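# Stack the small carton on the large carton

## Task

Set the small carton on the large carton's top so that no part of it sticks out past that top's edges, keeping the face that was upward at the start still facing up.

## Robot and tools

Robot: two six-joint arms. left_arm has a five-finger left hand; right_arm has a five-finger right hand. Base positions in the scene frame: left_arm (-0.001, +0.366, 0) m, right_arm (-0.029, -0.523, 0) m, both turned only very slightly about z. A fixed post stands behind the arms and a camera stand sits between and behind the bases; avoid both.

Frames. Scene frame: origin at table height midway between the arms, +z up, +x away from the robot over the table, left_arm on +y (these names are not image left/right). Every pose, velocity and Hand target in a result is in that arm's own base frame. Move offsets are along the axes of the arm's current Hand target. Hand point: 0.05 m in front of the palm, 0.15 m out from the wrist flange; +z runs along the straight fingers, +y points out of the palm, +x runs across the palm away from the thumb on the right hand and toward the thumb on the left hand. Straight fingers extend 0.06-0.07 m past the point and sit 0.06 m behind it along -y. A wrist bracket on the little-finger side reaches 0.10 m across the palm. With level fingers the wrist can hang up to 0.11 m (palm down) or 0.23 m (palm up) below the point and hit the table first.

The 28-number row (same layout in both action tools). Every number lies in [-1, 1]. Order: left arm dx, dy, dz, rx, ry, rz; left hand little, ring, middle, index, thumb_bend, thumb_turn, force_limit, speed; then the same 14 for the right arm. Both arms must always be filled in. The six pose numbers are an offset, not a pose: they are measured from the Hand target the arm had when the action or move began, along that target's axes; 1.0 equals 0.6 m of travel or 180 degrees, and rx, ry, rz form a single rotation vector. Six zeros asks nothing new of that arm. The six finger numbers are absolute targets: -1 open/straight, +1 closed; for thumb_turn -1 is beside the palm and +1 opposite the fingers. force_limit maps -1..+1 to about 0..10 N at the fingertip (0..15 N for the two thumb motors). speed goes from nearly still at -1 to full at +0.48 and above; use -0.94 or lower for a soft grip. To keep a hand unchanged, resend the eight hand numbers of the last row it executed (or, if none yet, its hand_measured plus hand_force_limit and hand_speed). With the thumb turned in, the hand grips things about 0.035-0.065 m thick; thumb tip against index pad can pinch a light object up to about 0.08 m.

Tools.
execute_actions(actions, cameras): actions is a list of actions; each action is a table of 1 to 15 rows, one row per 1/30 s step, the last row held to step 15. All rows in one action count from the same start. An empty list returns images and full state.
move(target, speed, blend, stop_force, zero, blocking, cameras): drives each hand point in a straight line toward the offset given by one row or a list of up to 15 rows; in a list every row still counts from the starting Hand targets. speed: path top speed in m/s, 0.002 to 3.6, default 0.25 (one value, or one per target). blend: corner rounding in metres for a list, 0 means stop at each target. stop_force: 3 to 120 N, one value for both arms; an arm's path ends when its wrist sensor feels that much push against its motion, and it backs off to where it was just before; use it slowly (about 0.005 m/s) for contacts; it needs identical hand numbers in every row and cannot feel light pushes or hits above the wrist. zero (only with stop_force, default true) re-zeros moving arms first. blocking=false returns early; not allowed with stop_force. Moves abort if a wrist would pass too near its own base axis.
wait(seconds 0-3600, cameras); stop(cameras) brakes a running move; zoom_image(camera one of cam_head_left, cam_head_right, cam_high, region [x0, y0, x1, y1] pixels, at most 504 by 504, images 672x504); show_instructions() shows the reference pages; zero_wrist_force(arm left_arm or right_arm); finished_scene(scene = 1) ends the scene for good.

Results. Per arm: end_effector_position (m), end_effector_quat_wxyz, velocities (left out when joints are still), Hand target (the last commanded pose after clipping; the next offset counts from it; the hand may rest short of it), joint positions and torques, Wrist force and Wrist torque in end-effector axes plus a peak line, and for hands hand_measured, hand_stopped_by (moving, target, force, stalled, fault), hand_load_n (positive pushes a finger open; a lost grip shows as near-zero load), hand_force_limit, hand_speed. A move adds a move: line such as done, off_target, moving, held or fault, with limits=paced (pose clipped) or limits=held (steps withheld). MOTOR HOT warns of heating. Orientation commands are clipped to 32 degrees from the measured one per step.

Avoid: any fault stop (outside force near 150 N, joint torque limits 132 N m for shoulder/elbow and 24.6 N m for wrists, or a joint lagging its plan); contact between the two arms or closing one hand on the other; pushing past firm contact, since the arms are stiff; dropping the carton even slightly, releasing it while it moves, or swinging it fast; anything leaving the table; long stretched holds that overheat motors. Lower the carton gently onto the large carton before opening the fingers.

Each tool is called as name([rows], argument=value, ...), one row to a line, values as JSON.

Reference images:

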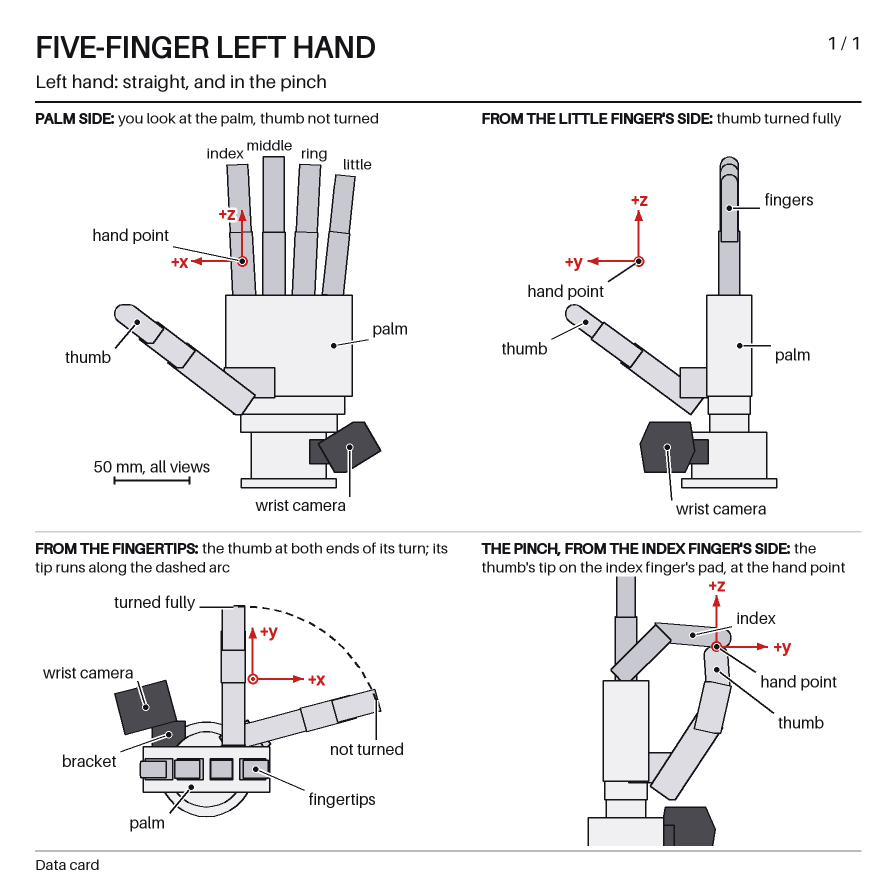

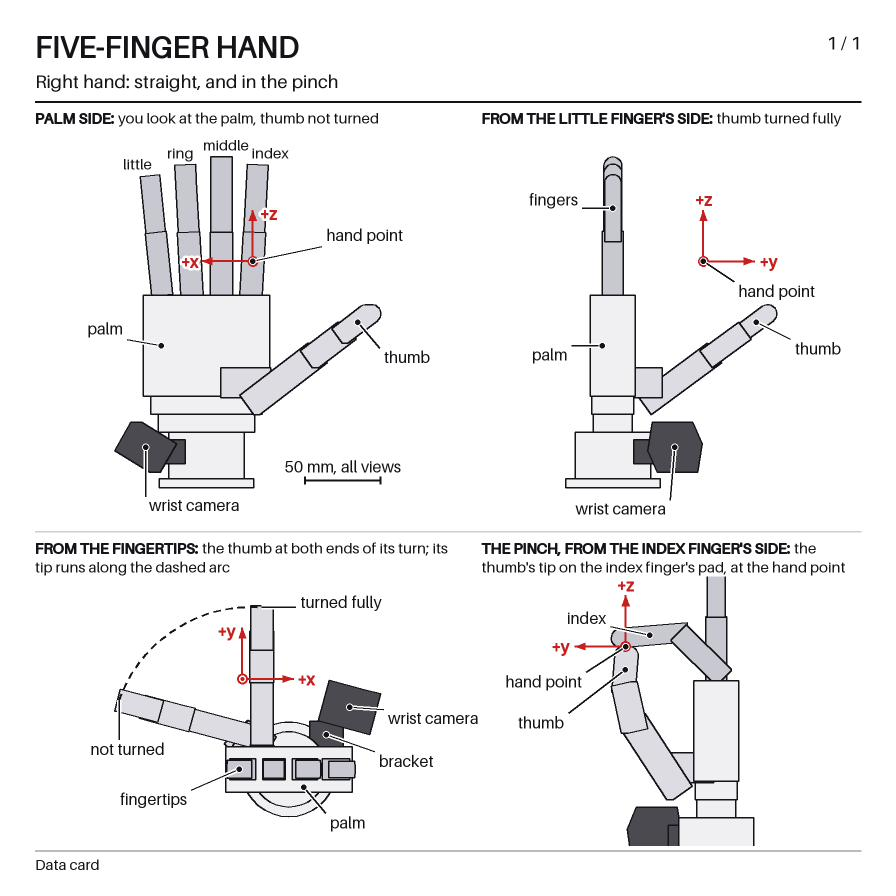

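## Session

execute_actions(actions=[])

Scene clock: 0.00 s.
left_arm: end_effector_position=(+0.2558, +0.0370, +0.1245) hand_measured=(-1.000, -1.000, -1.000, -1.000, -1.000, -1.000) hand_load_n=(+0.0, +0.0, +0.0, -0.5, +0.0, +0.0) hand_stopped_by=(target, target, target, target, target, target) hand_force_limit=0.00 hand_speed=-0.80 end_effector_quat_wxyz=(-0.148, +0.372, +0.908, -0.122) | right_arm: end_effector_position=(+0.4591, +0.7576, +0.2410) hand_measured=(-1.000, -1.000, -1.000, -1.000, -1.000, -1.000) hand_load_n=(+0.0, +0.0, +0.0, +0.0, +0.0, +0.0) hand_stopped_by=(target, target, target, target, target, target) hand_force_limit=0.00 hand_speed=-0.80 end_effector_quat_wxyz=(-0.356, +0.475, +0.558, +0.579)
Joint positions: left_arm=[3.563 -1.775 -2.042 1.863 -1.617 -0.381] | right_arm=[0.761 -0.922 1.263 -0.247 0.917 1.198]
Joint velocities: within noise
Joint torques (N m): no reading
Wrist force (N): no reading
Wrist torque (N m): no reading
Wrist force, peak (N): no reading
Hand target: left_arm +0.2558, +0.0370, +0.1245; -0.148, +0.372, +0.908, -0.122 | right_arm +0.4591, +0.7576, +0.2410; -0.356, +0.475, +0.558, +0.579

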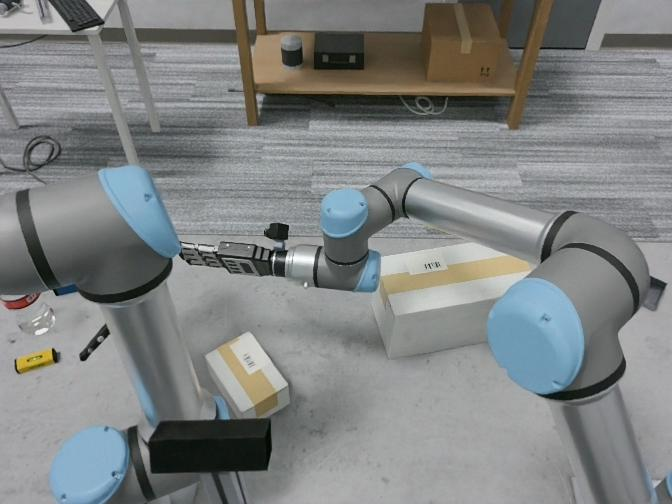

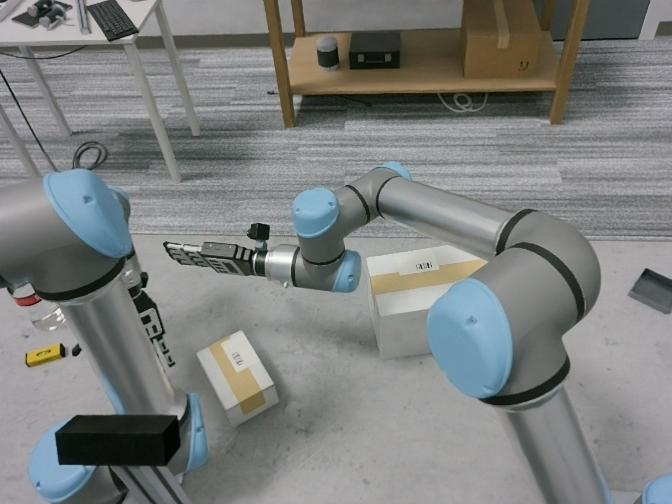

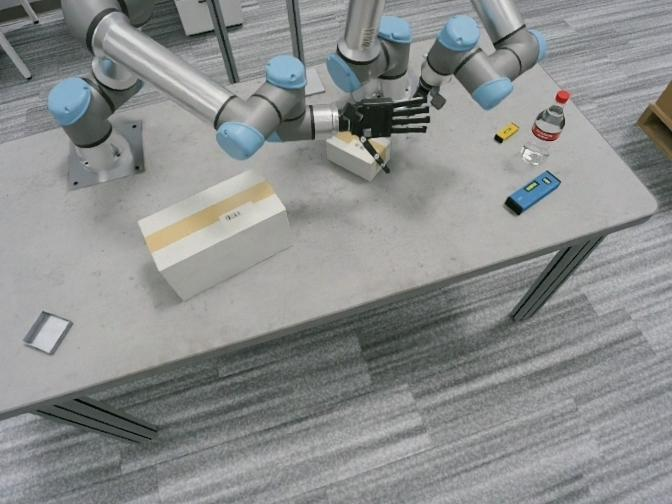

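zoom_image(camera="cam_head_right", region=[160, 230, 500, 470])

zoom_image(camera="cam_high", region=[120, 60, 460, 310])

zoom_image(camera="cam_head_left", region=[160, 220, 500, 470])

Scaled by 1.482 from the camera's image (finer frame: 960x720).

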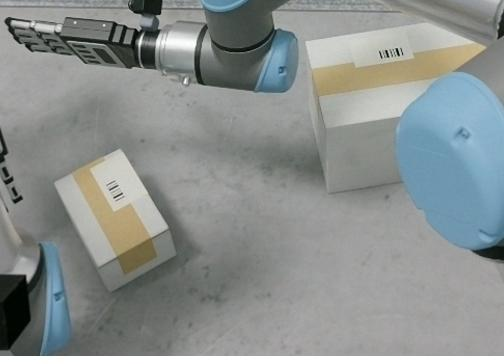

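Scaled by 1.482 from the camera's image (finer frame: 960x720).

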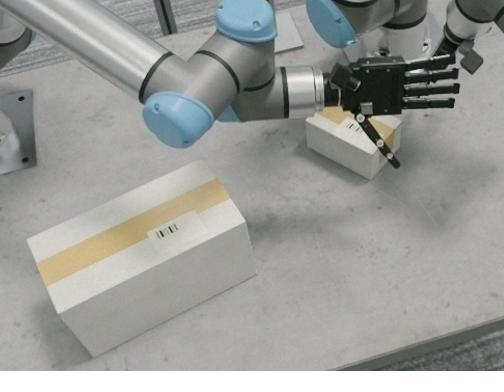

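Scaled by 1.482 from the camera's image (finer frame: 960x720).

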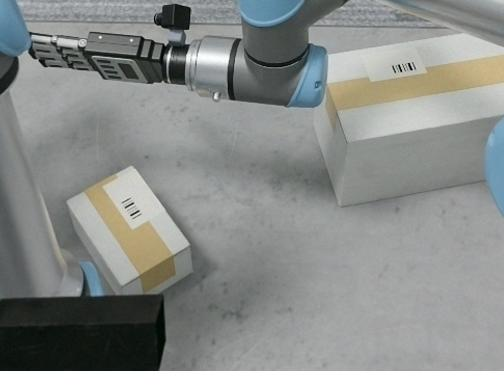

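zoom_image(camera="cam_high", region=[300, 90, 440, 195])

zoom_image(camera="cam_head_left", region=[190, 320, 310, 430])

zoom_image(camera="cam_head_right", region=[180, 320, 300, 430])

Scaled by 3.600 from the camera's image (finer frame: 960x720).

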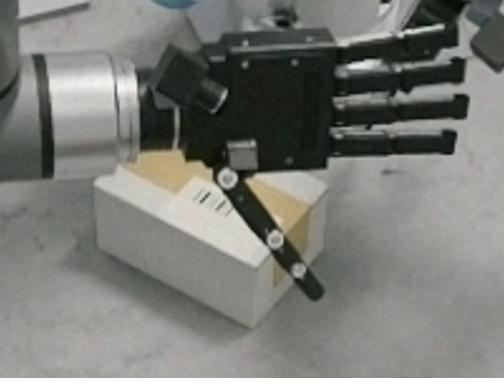

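Scaled by 4.200 from the camera's image (finer frame: 960x720).

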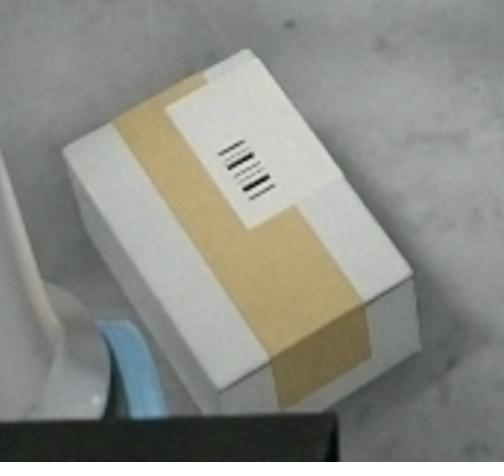

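Scaled by 4.200 from the camera's image (finer frame: 960x720).

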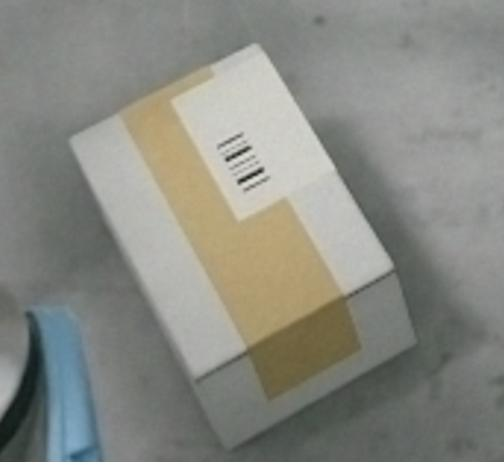

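zoom_image(camera="cam_head_left", region=[170, 210, 390, 310])

zoom_image(camera="cam_high", region=[0, 0, 504, 504])

Scaled by 2.291 from the camera's image (finer frame: 960x720).

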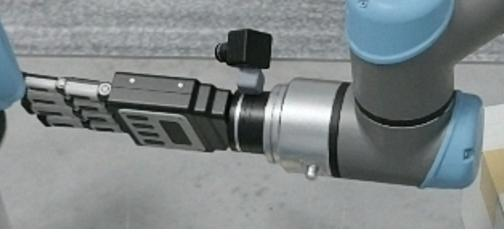

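Scaled by 1.000.

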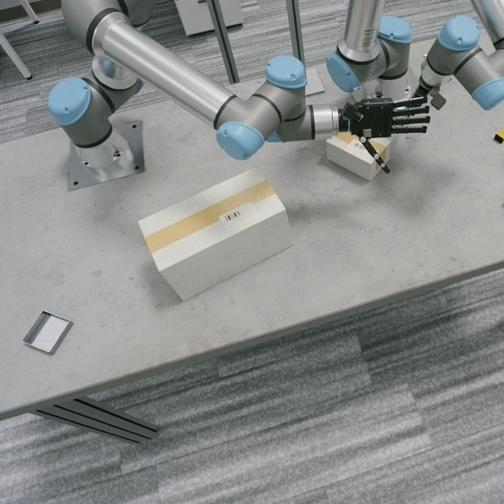

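move(target=[0,0,0,0,0,0,-1,-1,-1,-1,-1,-1,0,-0.8,0.168,0.148,-0.5925,0,0,0,-1,-1,-1,-1,-1,-1,0,-0.8], speed=0.3, cameras=["all"])

Scene clock: 7.77 s.
left_arm: end_effector_position=(+0.2558, +0.0370, +0.1245) hand_measured=(-1.000, -1.000, -1.000, -1.000, -1.000, -1.000) hand_load_n=(+0.0, +0.0, +0.0, +0.0, +0.0, +0.0) hand_stopped_by=(target, target, target, target, target, target) hand_force_limit=0.00 hand_speed=-0.80 end_effector_quat_wxyz=(-0.148, +0.372, +0.908, -0.122) | right_arm: end_effector_position=(+0.4586, +0.4083, +0.3907) hand_measured=(-1.000, -1.000, -1.000, -1.000, -1.000, -1.000) hand_load_n=(+0.0, +0.0, +0.0, +0.0, +0.0, +0.0) hand_stopped_by=(target, target, target, target, target, target) hand_force_limit=0.00 hand_speed=-0.80 end_effector_quat_wxyz=(-0.356, +0.475, +0.558, +0.580)
Joint positions: left_arm=[3.563 -1.775 -2.042 1.863 -1.617 -0.381] | right_arm=[0.109 -1.54 1.723 0.098 0.273 0.984]
Joint torques (N m): left_arm=[-0.6 22.56 13.83 -2.99 -0.03 0.04] | right_arm=[-8.72 -8.18 -27.36 1.81 -1.7 -2.24]
Wrist force (N): left_arm=[-0.1 -0.1 0.2] | right_arm=[0.1 0.0 -0.2]
Wrist torque (N m): left_arm=[-0.01 0.01 0.00] | right_arm=[0.05 -0.03 0.11]
Wrist force, peak (N): left_arm=[0.3 -0.5 -0.3] | right_arm=[0.4 0.6 -0.9]
Hand target: left_arm +0.2558, +0.0370, +0.1245; -0.148, +0.372, +0.908, -0.122 | right_arm +0.4586, +0.4083, +0.3907; -0.356, +0.475, +0.558, +0.579
Off the commanded pose: left_arm 0.000 m, 0 deg | right_arm 0.000 m, 0 deg.
move: done

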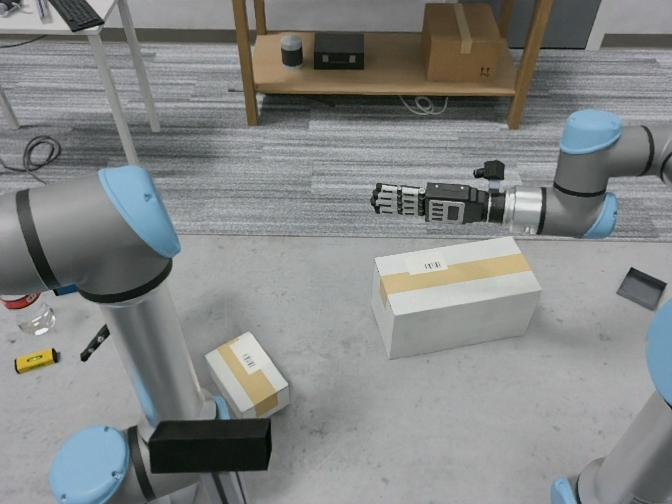

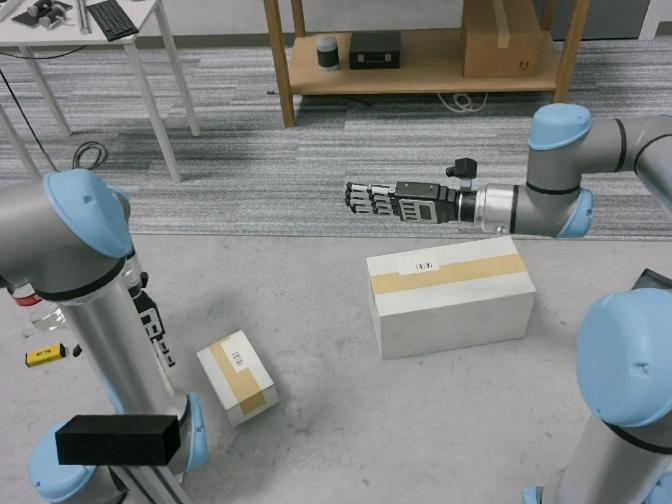

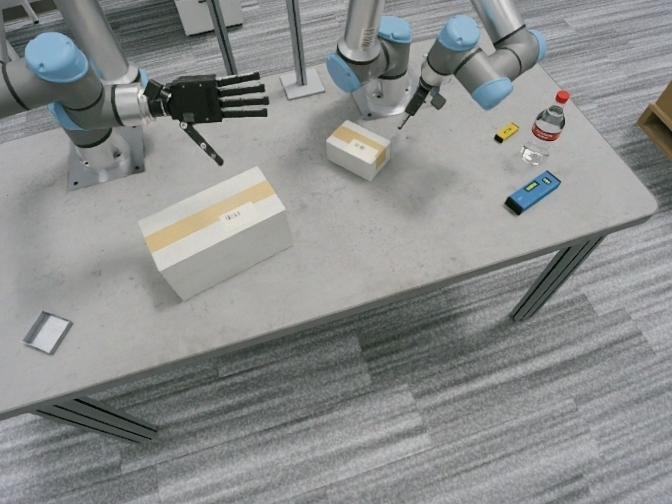

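zoom_image(camera="cam_high", region=[270, 60, 450, 195])

zoom_image(camera="cam_high", region=[40, 60, 300, 310])

zoom_image(camera="cam_head_left", region=[180, 180, 560, 440])

zoom_image(camera="cam_head_right", region=[180, 180, 560, 440])

Scaled by 2.800 from the camera's image (finer frame: 960x720).

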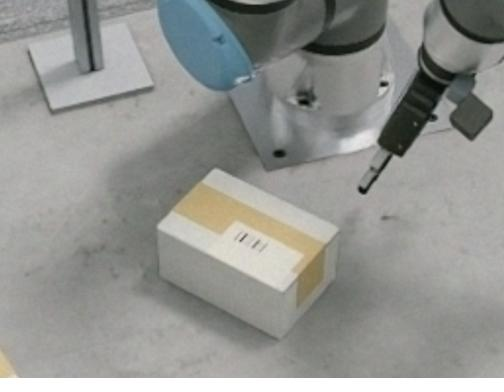

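Scaled by 1.938 from the camera's image (finer frame: 960x720).

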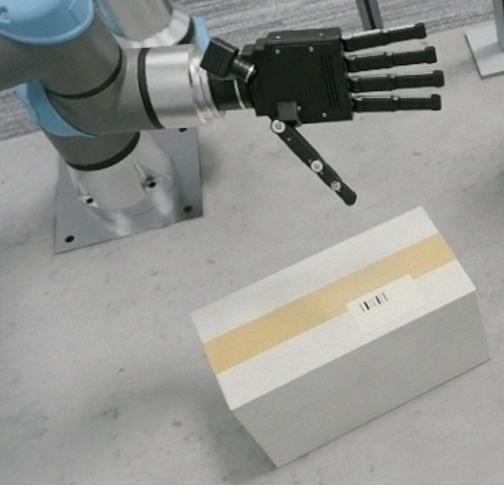

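Scaled by 1.326 from the camera's image (finer frame: 960x720).

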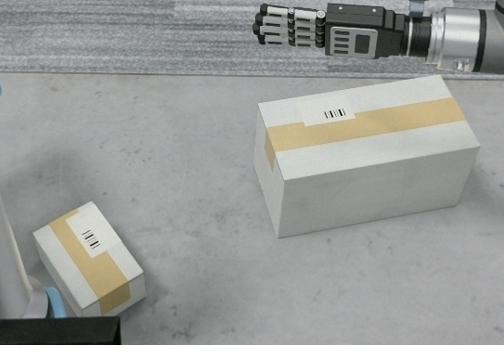

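Scaled by 1.326 from the camera's image (finer frame: 960x720).

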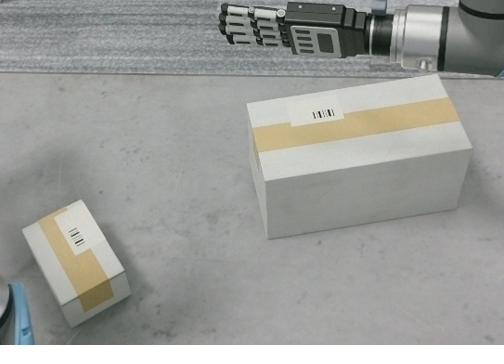

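move([
  [0.0504,-0.0941,-0.2624,0,0,0,-1,-1,-1,-1,-1,-1,0,-0.8,0,0,0,0,0,0,-1,-1,-1,-1,-1,-1,0,-0.8],
  [-0.2952,-0.201,-0.3005,0.067,-0.103,-0.935,-1,-1,-1,-1,-1,-1,0,-0.8,0,0,0,0,0,0,-1,-1,-1,-1,-1,-1,0,-0.8],
], speed=0.4, blend=[0.05,0], cameras=["all"])

Scene clock: 26.97 s.
left_arm: end_effector_position=(+0.3639, -0.1526, +0.2999) hand_measured=(-1.000, -1.000, -1.000, -1.000, -1.000, -1.000) hand_load_n=(+0.0, +0.0, +0.0, +0.0, -0.5, +0.0) hand_stopped_by=(target, target, target, target, target, target) hand_force_limit=0.00 hand_speed=-0.80 end_effector_quat_wxyz=(+0.061, +0.887, -0.456, -0.031) | right_arm: end_effector_position=(+0.4586, +0.4083, +0.3907) hand_measured=(-1.000, -1.000, -1.000, -1.000, -1.000, -1.000) hand_load_n=(+0.0, +0.0, +0.0, +0.0, +0.0, +0.0) hand_stopped_by=(target, target, target, target, target, target) hand_force_limit=0.00 hand_speed=-0.80 end_effector_quat_wxyz=(-0.356, +0.475, +0.558, +0.580)
Joint positions: left_arm=[3.287 -1.848 -1.406 1.562 -1.507 -3.613] | right_arm=[0.109 -1.54 1.723 0.098 0.273 0.984]
Joint torques (N m): left_arm=[-6.2 26.43 32.44 -4.67 -1.39 -1.41] | right_arm=[-8.15 -8.71 -27.78 1.87 -1.71 -2.3]
Wrist force (N): left_arm=[0.5 -1.6 0.4] | right_arm=[0.1 0.2 -0.2]
Wrist torque (N m): left_arm=[-0.24 -0.07 0.13] | right_arm=[0.06 -0.02 0.11]
Wrist force, peak (N): left_arm=[0.1 -2.1 0.5] | right_arm=[0.2 -0.1 -0.6]
Hand target: left_arm +0.3639, -0.1527, +0.2999; +0.061, +0.887, -0.456, -0.031 | right_arm +0.4586, +0.4083, +0.3907; -0.356, +0.475, +0.558, +0.580
Off the commanded pose: left_arm 0.000 m, 0 deg | right_arm 0.000 m, 0 deg.
move: done

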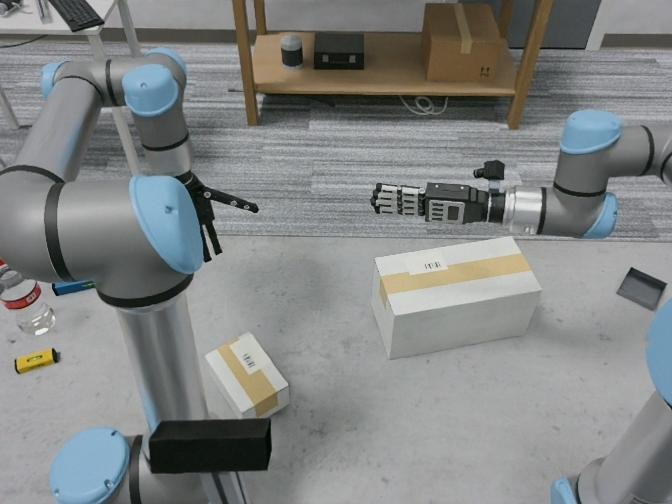

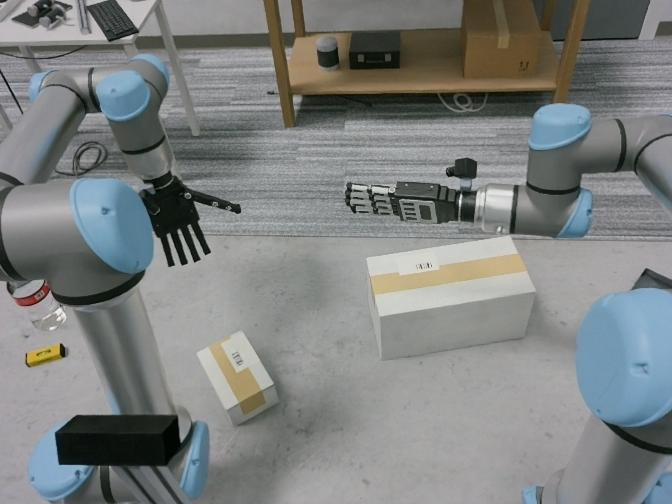

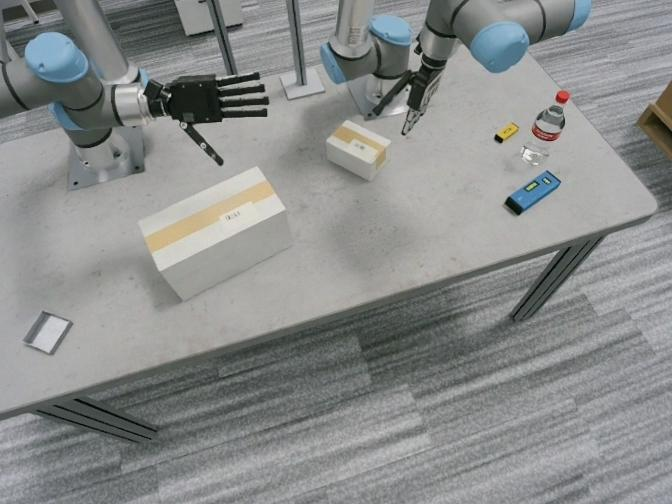

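zoom_image(camera="cam_high", region=[310, 30, 490, 195])

zoom_image(camera="cam_head_right", region=[120, 150, 320, 430])

Scaled by 2.800 from the camera's image (finer frame: 960x720).

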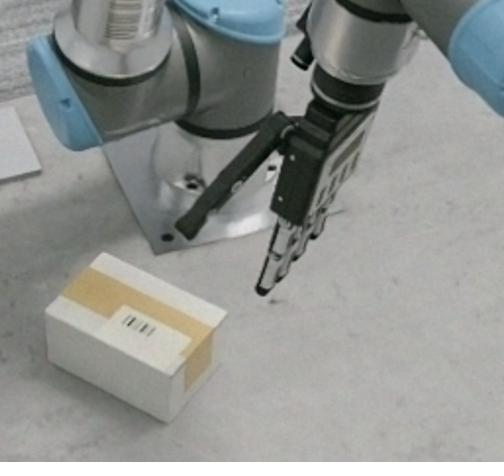

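Scaled by 1.800 from the camera's image (finer frame: 960x720).

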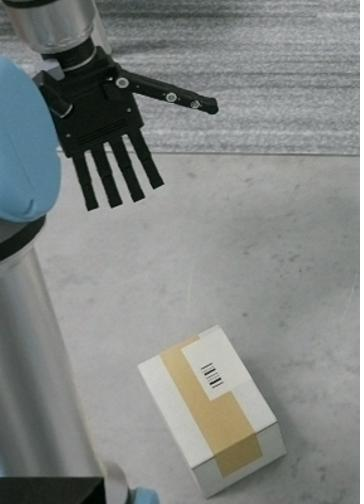

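move(target=[0,-0.0417,0.297,0,0,0,-1,-1,-1,-1,-1,-1,0,-0.8,0,0,0,0,0,0,-1,-1,-1,-1,-1,-1,0,-0.8], speed=0.2, cameras=["all"])

zoom_image(camera="cam_high", region=[310, 70, 470, 215])

zoom_image(camera="cam_head_right", region=[140, 270, 320, 430])

zoom_image(camera="cam_head_left", region=[140, 270, 320, 430])

Scene clock: 29.93 s.
left_arm: end_effector_position=(+0.3644, -0.1525, +0.1201) hand_measured=(-1.000, -1.000, -1.000, -1.000, -1.000, -1.000) hand_load_n=(+0.0, +0.0, +0.0, +0.0, +0.0, +0.0) hand_stopped_by=(target, target, target, target, target, target) hand_force_limit=0.00 hand_speed=-0.80 end_effector_quat_wxyz=(+0.061, +0.887, -0.456, -0.031) | right_arm: end_effector_position=(+0.4586, +0.4083, +0.3907) hand_measured=(-1.000, -1.000, -1.000, -1.000, -1.000, -1.000) hand_load_n=(+0.0, +0.0, -0.5, +0.0, +0.0, +0.0) hand_stopped_by=(target, target, target, target, target, target) hand_force_limit=0.00 hand_speed=-0.80 end_effector_quat_wxyz=(-0.356, +0.475, +0.558, +0.580)
Joint positions: left_arm=[3.288 -1.986 -1.702 1.996 -1.507 -3.614] | right_arm=[0.109 -1.54 1.723 0.098 0.273 0.984]
Joint torques (N m): left_arm=[-7.51 27.18 3.38 -0.36 1.9 -1.38] | right_arm=[-8.86 -8.7 -27.98 1.91 -1.66 -2.32]
Wrist force (N): left_arm=[0.4 -1.6 0.6] | right_arm=[0.1 0.0 -0.2]
Wrist torque (N m): left_arm=[-0.25 -0.05 0.12] | right_arm=[0.05 -0.04 0.11]
Wrist force, peak (N): left_arm=[0.8 -2.1 1.1] | right_arm=[-0.2 -0.1 -0.5]
Hand target: left_arm +0.3644, -0.1525, +0.1199; +0.061, +0.887, -0.456, -0.031 | right_arm +0.4586, +0.4083, +0.3907; -0.356, +0.475, +0.558, +0.580
Off the commanded pose: left_arm 0.000 m, 0 deg | right_arm 0.000 m, 0 deg.
move: done

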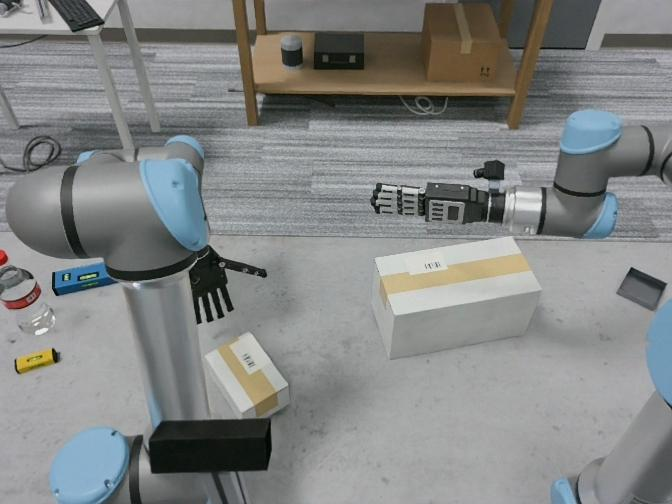

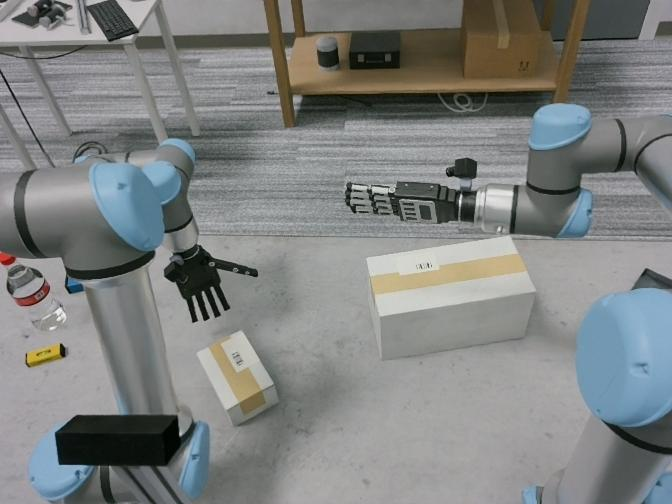

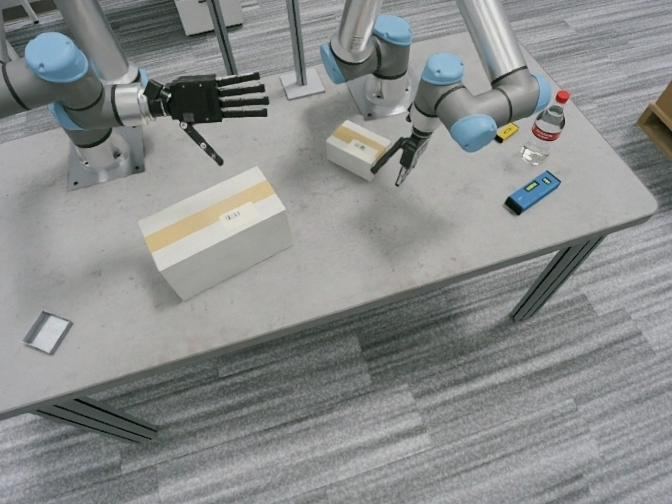

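Scaled by 3.150 from the camera's image (finer frame: 960x720).

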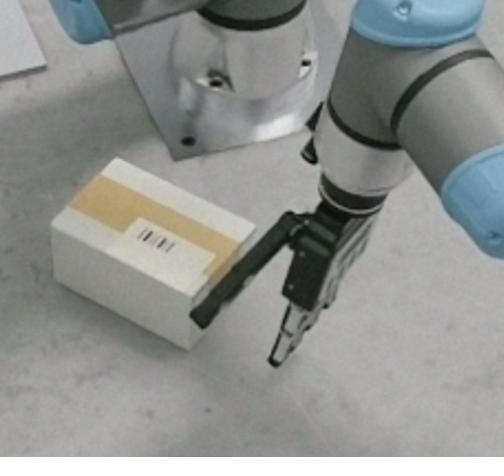

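Scaled by 2.800 from the camera's image (finer frame: 960x720).

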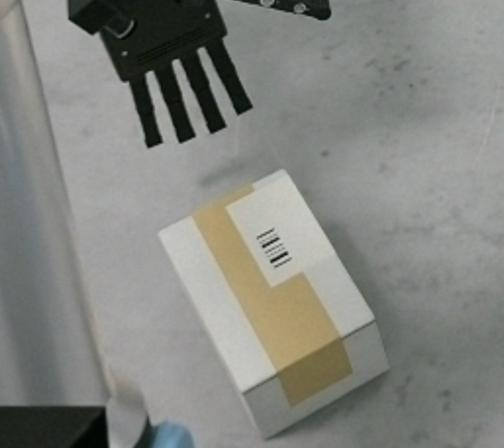

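Scaled by 2.800 from the camera's image (finer frame: 960x720).

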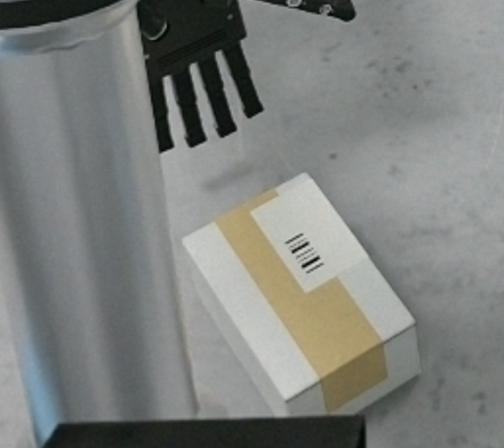

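move([
  [0,0,0,0,0,0,-1,-1,-1,-1,-1,-1,0,-0.8,0.0007,-0.3273,-0.0075,0.2199,-0.3924,-0.1548,-1,-1,-1,-1,-1,-1,0,-0.8],
  [0,0,0,0,0,0,-1,-1,-1,-1,-1,-1,0,-0.8,-0.0477,-0.545,0.2805,0.2199,-0.3924,-0.1548,-1,-1,-1,-1,-1,-1,0,-0.8],
], speed=0.3, blend=[0.05,0], cameras=["all"])

Scene clock: 38.63 s.
left_arm: end_effector_position=(+0.3644, -0.1525, +0.1199) hand_measured=(-1.000, -1.000, -1.000, -1.000, -1.000, -1.000) hand_load_n=(+0.0, +0.0, +0.0, +0.0, -0.5, +0.0) hand_stopped_by=(target, target, target, target, target, target) hand_force_limit=0.00 hand_speed=-0.80 end_effector_quat_wxyz=(+0.061, +0.887, -0.456, -0.031) | right_arm: end_effector_position=(+0.1988, +0.5683, +0.2653) hand_measured=(-1.000, -1.000, -1.000, -1.000, -1.000, -1.000) hand_load_n=(+0.0, +0.0, +0.0, +0.0, -0.5, +0.0) hand_stopped_by=(target, target, target, target, target, target) hand_force_limit=0.00 hand_speed=-0.80 end_effector_quat_wxyz=(+0.028, +0.434, +0.898, +0.068)
Joint positions: left_arm=[3.287 -1.986 -1.702 1.996 -1.507 -3.614] | right_arm=[1.126 -0.995 0.998 1.432 1.627 0.452]
Joint torques (N m): left_arm=[-6.8 25.87 2.58 -0.8 1.69 -1.31] | right_arm=[-8.68 -56.48 -8.04 0.47 -1.17 -2.33]
Wrist force (N): left_arm=[0.5 -1.7 0.5] | right_arm=[-1.2 -0.5 -1.1]
Wrist torque (N m): left_arm=[-0.26 -0.07 0.13] | right_arm=[0.06 0.15 0.10]
Wrist force, peak (N): left_arm=[0.9 -2.1 0.8] | right_arm=[2.7 1.1 2.5]
Hand target: left_arm +0.3644, -0.1525, +0.1199; +0.061, +0.887, -0.456, -0.031 | right_arm +0.1988, +0.5682, +0.2654; +0.028, +0.434, +0.898, +0.068 (not the last commanded pose)
Off the commanded pose: left_arm 0.000 m, 0 deg | right_arm 0.048 m, 1 deg.
move: held (right_arm; a check stopped the path); limits=held
pose unreachable (right arm): on one or more control steps of this call, first in action 0 (counted from 0), this arm could not follow its commanded pose, so it was not sent that pose on those steps. It may still have moved: this result reports where it is.
cause: moving toward the commanded pose would bring a part of the arm too close to another arm (a part of this arm just beyond joint 4 (wrist 1) and a part of the left arm just beyond its joint 2 (shoulder lift), where that arm would come to rest).

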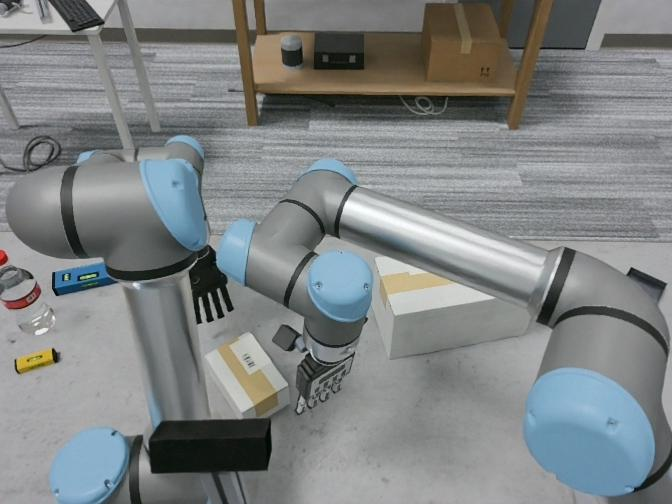

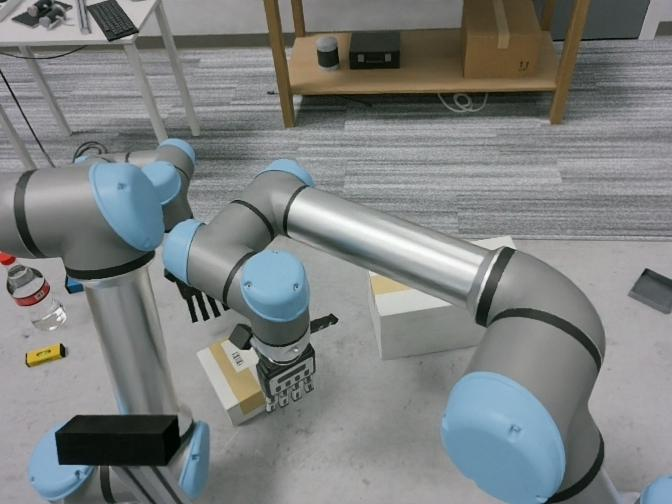

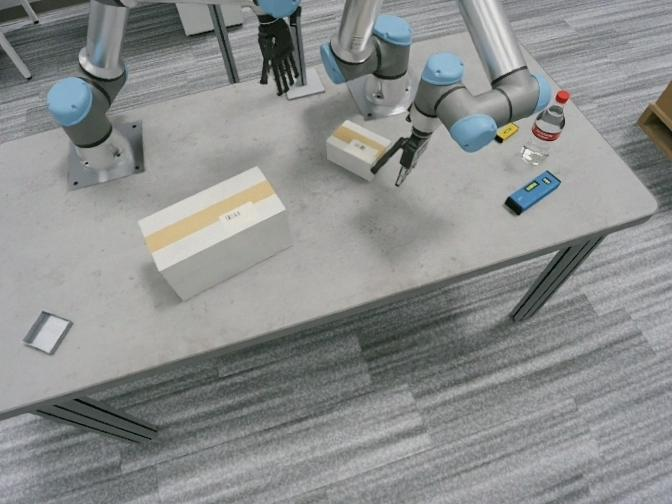

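move([
  [0,0.0296,-0.2144,0,0,0,-1,-1,-1,-1,-1,-1,0,-0.8,0,0,0,0,0,0,-1,-1,-1,-1,-1,-1,0,-0.8],
  [-0.1403,0.064,-0.2603,0,0,0.75,-1,-1,-1,-1,-1,-1,0,-0.8,0,0,0,0,0,0,-1,-1,-1,-1,-1,-1,0,-0.8],
  [-0.2495,0.1203,-0.2022,-0.0306,0.1010,-0.5004,-1,-1,-1,-1,-1,-1,0,-0.8,0,0,0,0,0,0,-1,-1,-1,-1,-1,-1,0,-0.8],
], speed=[0.3,0.45,0.45], blend=[0.02,0.05,0], cameras=["all"])

Scene clock: 47.70 s.
left_arm: end_effector_position=(+0.3352, -0.1248, +0.2642) hand_measured=(-1.000, -1.000, -1.000, -1.000, -1.000, -1.000) hand_load_n=(+0.0, +0.0, +0.0, +0.0, +0.0, +0.0) hand_stopped_by=(target, target, target, target, target, target) hand_force_limit=0.00 hand_speed=-0.80 end_effector_quat_wxyz=(-0.066, -0.513, +0.856, -0.004) | right_arm: end_effector_position=(+0.1988, +0.5682, +0.2654) hand_measured=(-1.000, -1.000, -1.000, -1.000, -1.000, -1.000) hand_load_n=(+0.0, +0.0, +0.0, +0.0, +0.0, +0.0) hand_stopped_by=(target, target, target, target, target, target) hand_force_limit=0.00 hand_speed=-0.80 end_effector_quat_wxyz=(+0.028, +0.434, +0.898, +0.068)
Joint positions: left_arm=[3.202 -1.896 -1.429 1.641 -1.504 -2.587] | right_arm=[1.126 -0.995 0.998 1.432 1.627 0.452]
Joint torques (N m): left_arm=[5.72 25.08 31.48 -0.77 -1.38 -1.55] | right_arm=[-8.49 -58.53 -8.66 0.47 -1.19 -2.25]
Wrist force (N): left_arm=[0.0 -1.5 0.3] | right_arm=[-1.2 -0.4 -0.9]
Wrist torque (N m): left_arm=[-0.21 0.04 0.11] | right_arm=[0.04 0.13 0.10]
Wrist force, peak (N): left_arm=[0.5 -2.0 1.8] | right_arm=[-1.1 -0.6 -1.5]
Hand target: left_arm +0.3352, -0.1248, +0.2642; -0.066, -0.513, +0.856, -0.004 (not the last commanded pose) | right_arm +0.1988, +0.5682, +0.2654; +0.028, +0.434, +0.898, +0.068
Off the commanded pose: left_arm 0.121 m, 155 deg | right_arm 0.000 m, 0 deg.
move: held (left_arm; a check stopped the path); path passed 1 of 3 targets; limits=held
pose unreachable (left arm): on one or more control steps of this call, first in action 0 (counted from 0), this arm could not follow its commanded pose, so it was not sent that pose on those steps. It may still have moved: this result reports where it is.
cause: moving toward the commanded pose would bring a part of the arm too close to another arm (a part of this arm just beyond joint 2 (shoulder lift) and a part of the right arm just beyond its joint 4 (wrist 1), along the way the arms are being sent, or toward where that arm still pushes).

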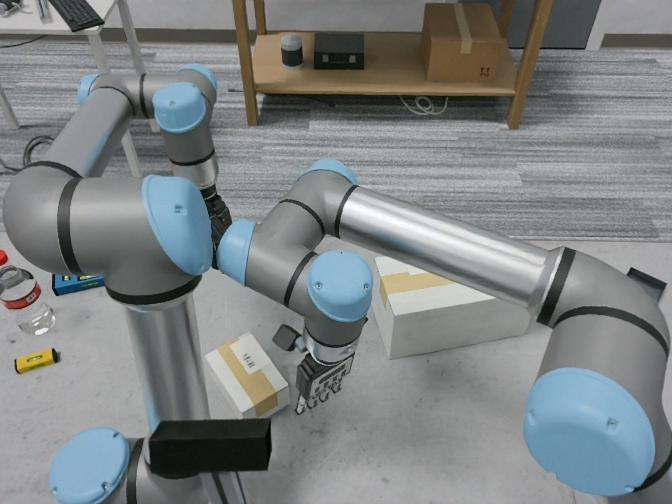

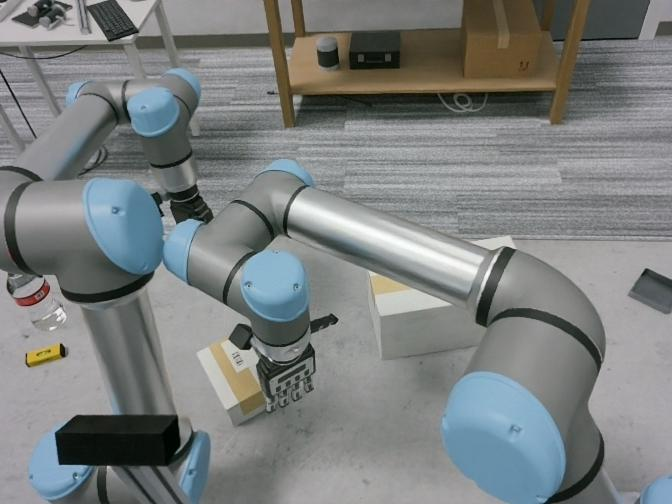

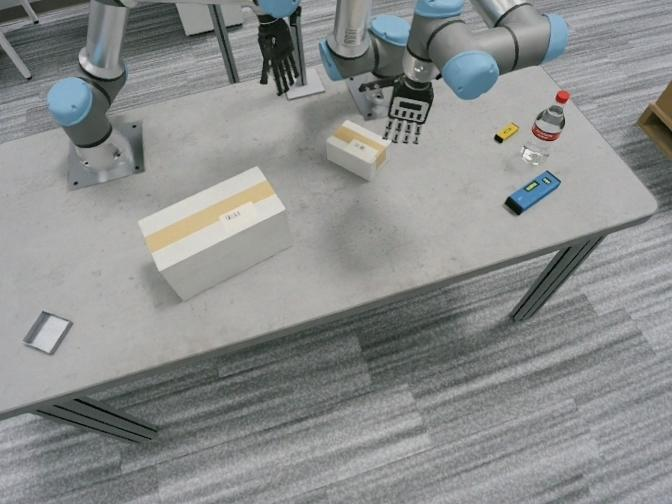

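move(target=[0,0,0,0,0,0,-1,-1,-1,-1,-1,-1,0,-0.8,-0.212,0.231,-0.0767,-0.0267,0.0988,-0.4871,-1,-1,-1,-1,-1,-1,0,-0.8], speed=0.4, cameras=[])

Scene clock: 51.80 s.
left_arm: end_effector_position=(+0.3352, -0.1248, +0.2642) hand_measured=(-1.000, -1.000, -1.000, -1.000, -1.000, -1.000) hand_load_n=(+0.0, +0.0, +0.0, +0.0, +0.0, +0.0) hand_stopped_by=(target, target, target, target, target, target) hand_force_limit=0.00 hand_speed=-0.80 end_effector_quat_wxyz=(-0.066, -0.513, +0.856, -0.004) | right_arm: end_effector_position=(+0.3803, +0.5491, +0.3300) hand_measured=(-1.000, -1.000, -1.000, -1.000, -1.000, -1.000) hand_load_n=(+0.0, +0.0, +0.0, +0.0, +0.0, +0.0) hand_stopped_by=(target, target, target, target, target, target) hand_force_limit=0.00 hand_speed=-0.80 end_effector_quat_wxyz=(-0.042, -0.321, +0.938, +0.124)
Joint positions: left_arm=[3.202 -1.896 -1.429 1.641 -1.504 -2.588] | right_arm=[0.567 -0.717 0.429 1.885 1.31 -1.667]
Joint torques (N m): left_arm=[1.64 25.15 32.11 -0.68 -1.57 -1.25] | right_arm=[7.62 -39.34 -24.95 3.85 0.98 -2.39]
Wrist force (N): left_arm=[0.2 -1.3 0.6] | right_arm=[-1.0 -0.8 -1.1]
Wrist torque (N m): left_arm=[-0.20 0.01 0.11] | right_arm=[-0.05 0.10 0.09]
Wrist force, peak (N): left_arm=[0.0 -1.8 0.9] | right_arm=[-1.7 -1.0 -1.2]
Hand target: left_arm +0.3352, -0.1248, +0.2642; -0.066, -0.513, +0.856, -0.004 | right_arm +0.3803, +0.5491, +0.3300; -0.043, -0.321, +0.938, +0.124
Off the commanded pose: left_arm 0.000 m, 0 deg | right_arm 0.000 m, 0 deg.
move: done

move([
  [-0.0233,0.0978,-0.0235,0,0,0.556,-1,-1,-1,-1,-1,-1,0,-0.8,0,0,0,0,0,0,-1,-1,-1,-1,-1,-1,0,-0.8],
  [-0.0142,0.198,0.0345,0.0313,0.1276,-0.8506,-1,-1,-1,-1,-1,-1,0,-0.8,0,0,0,0,0,0,-1,-1,-1,-1,-1,-1,0,-0.8],
], speed=0.45, blend=[0.05,0], cameras=["all"])

Scene clock: 56.07 s.
left_arm: end_effector_position=(+0.2741, -0.0783, +0.2711) hand_measured=(-1.000, -1.000, -1.000, -1.000, -1.000, -1.000) hand_load_n=(+0.0, +0.0, +0.0, +0.0, +0.0, +0.0) hand_stopped_by=(target, target, target, target, target, target) hand_force_limit=0.00 hand_speed=-0.80 end_effector_quat_wxyz=(+0.001, +0.548, +0.836, -0.018) | right_arm: end_effector_position=(+0.3803, +0.5491, +0.3300) hand_measured=(-1.000, -1.000, -1.000, -1.000, -1.000, -1.000) hand_load_n=(+0.5, +0.0, +0.0, +0.0, +0.0, +0.0) hand_stopped_by=(target, target, target, target, target, target) hand_force_limit=0.00 hand_speed=-0.80 end_effector_quat_wxyz=(-0.043, -0.321, +0.938, +0.124)
Joint positions: left_arm=[3.187 -1.435 -1.865 1.71 -1.54 -0.365] | right_arm=[0.567 -0.717 0.428 1.885 1.31 -1.667]
Joint torques (N m): left_arm=[-0.45 11.7 18.75 -2.47 0.08 0.72] | right_arm=[8.38 -39.09 -25.4 4.16 0.9 -2.18]
Wrist force (N): left_arm=[0.4 -1.1 1.0] | right_arm=[-1.1 -1.0 -1.0]
Wrist torque (N m): left_arm=[-0.21 -0.01 0.07] | right_arm=[-0.07 0.12 0.08]
Wrist force, peak (N): left_arm=[0.7 -4.3 0.7] | right_arm=[-1.5 -0.8 -1.0]
Hand target: left_arm +0.2741, -0.0783, +0.2711; +0.001, +0.548, +0.836, -0.018 (not the last commanded pose) | right_arm +0.3803, +0.5491, +0.3300; -0.043, -0.321, +0.938, +0.124
Off the commanded pose: left_arm 0.049 m, 77 deg | right_arm 0.000 m, 0 deg.
FORCE FAULT: contact force on the left arm reached its limit, and that arm stopped. The contact can be on any part of that arm, not only on its tool. That arm's remaining commands of this call were not run. That arm is still stopped at the end of this call. That arm stays stopped for about 10 more seconds. Until then a move that you send moves the other arm only, and its call returns only when the move has ended. Once the stop has ended, the next robot result says so. If the stop ends while you think or write, that arm runs what you send next, counted from a new Hand target: where the arm stands when the stop ends. While its stop runs, that arm, its gripper or tool too, takes no new command. Until it ends, the stop uses up actions while you think or wait. An arm that is not stopped still takes commands.
move: fault (left_arm); path passed 1 of 2 targets

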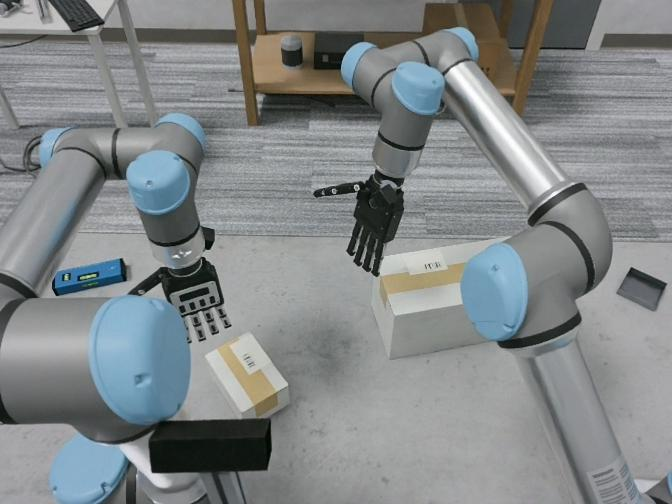

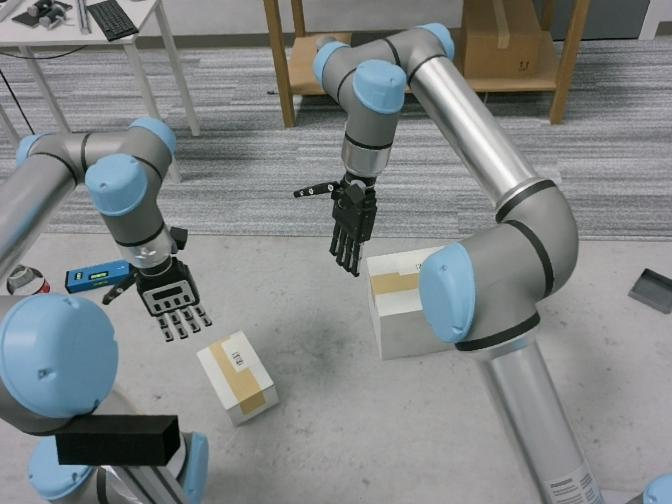

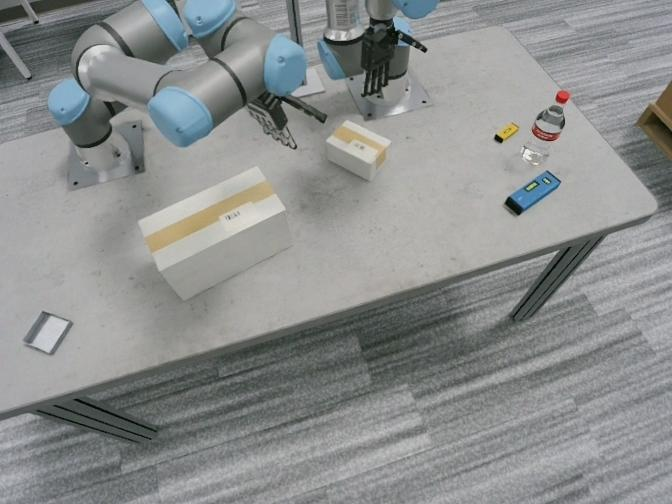

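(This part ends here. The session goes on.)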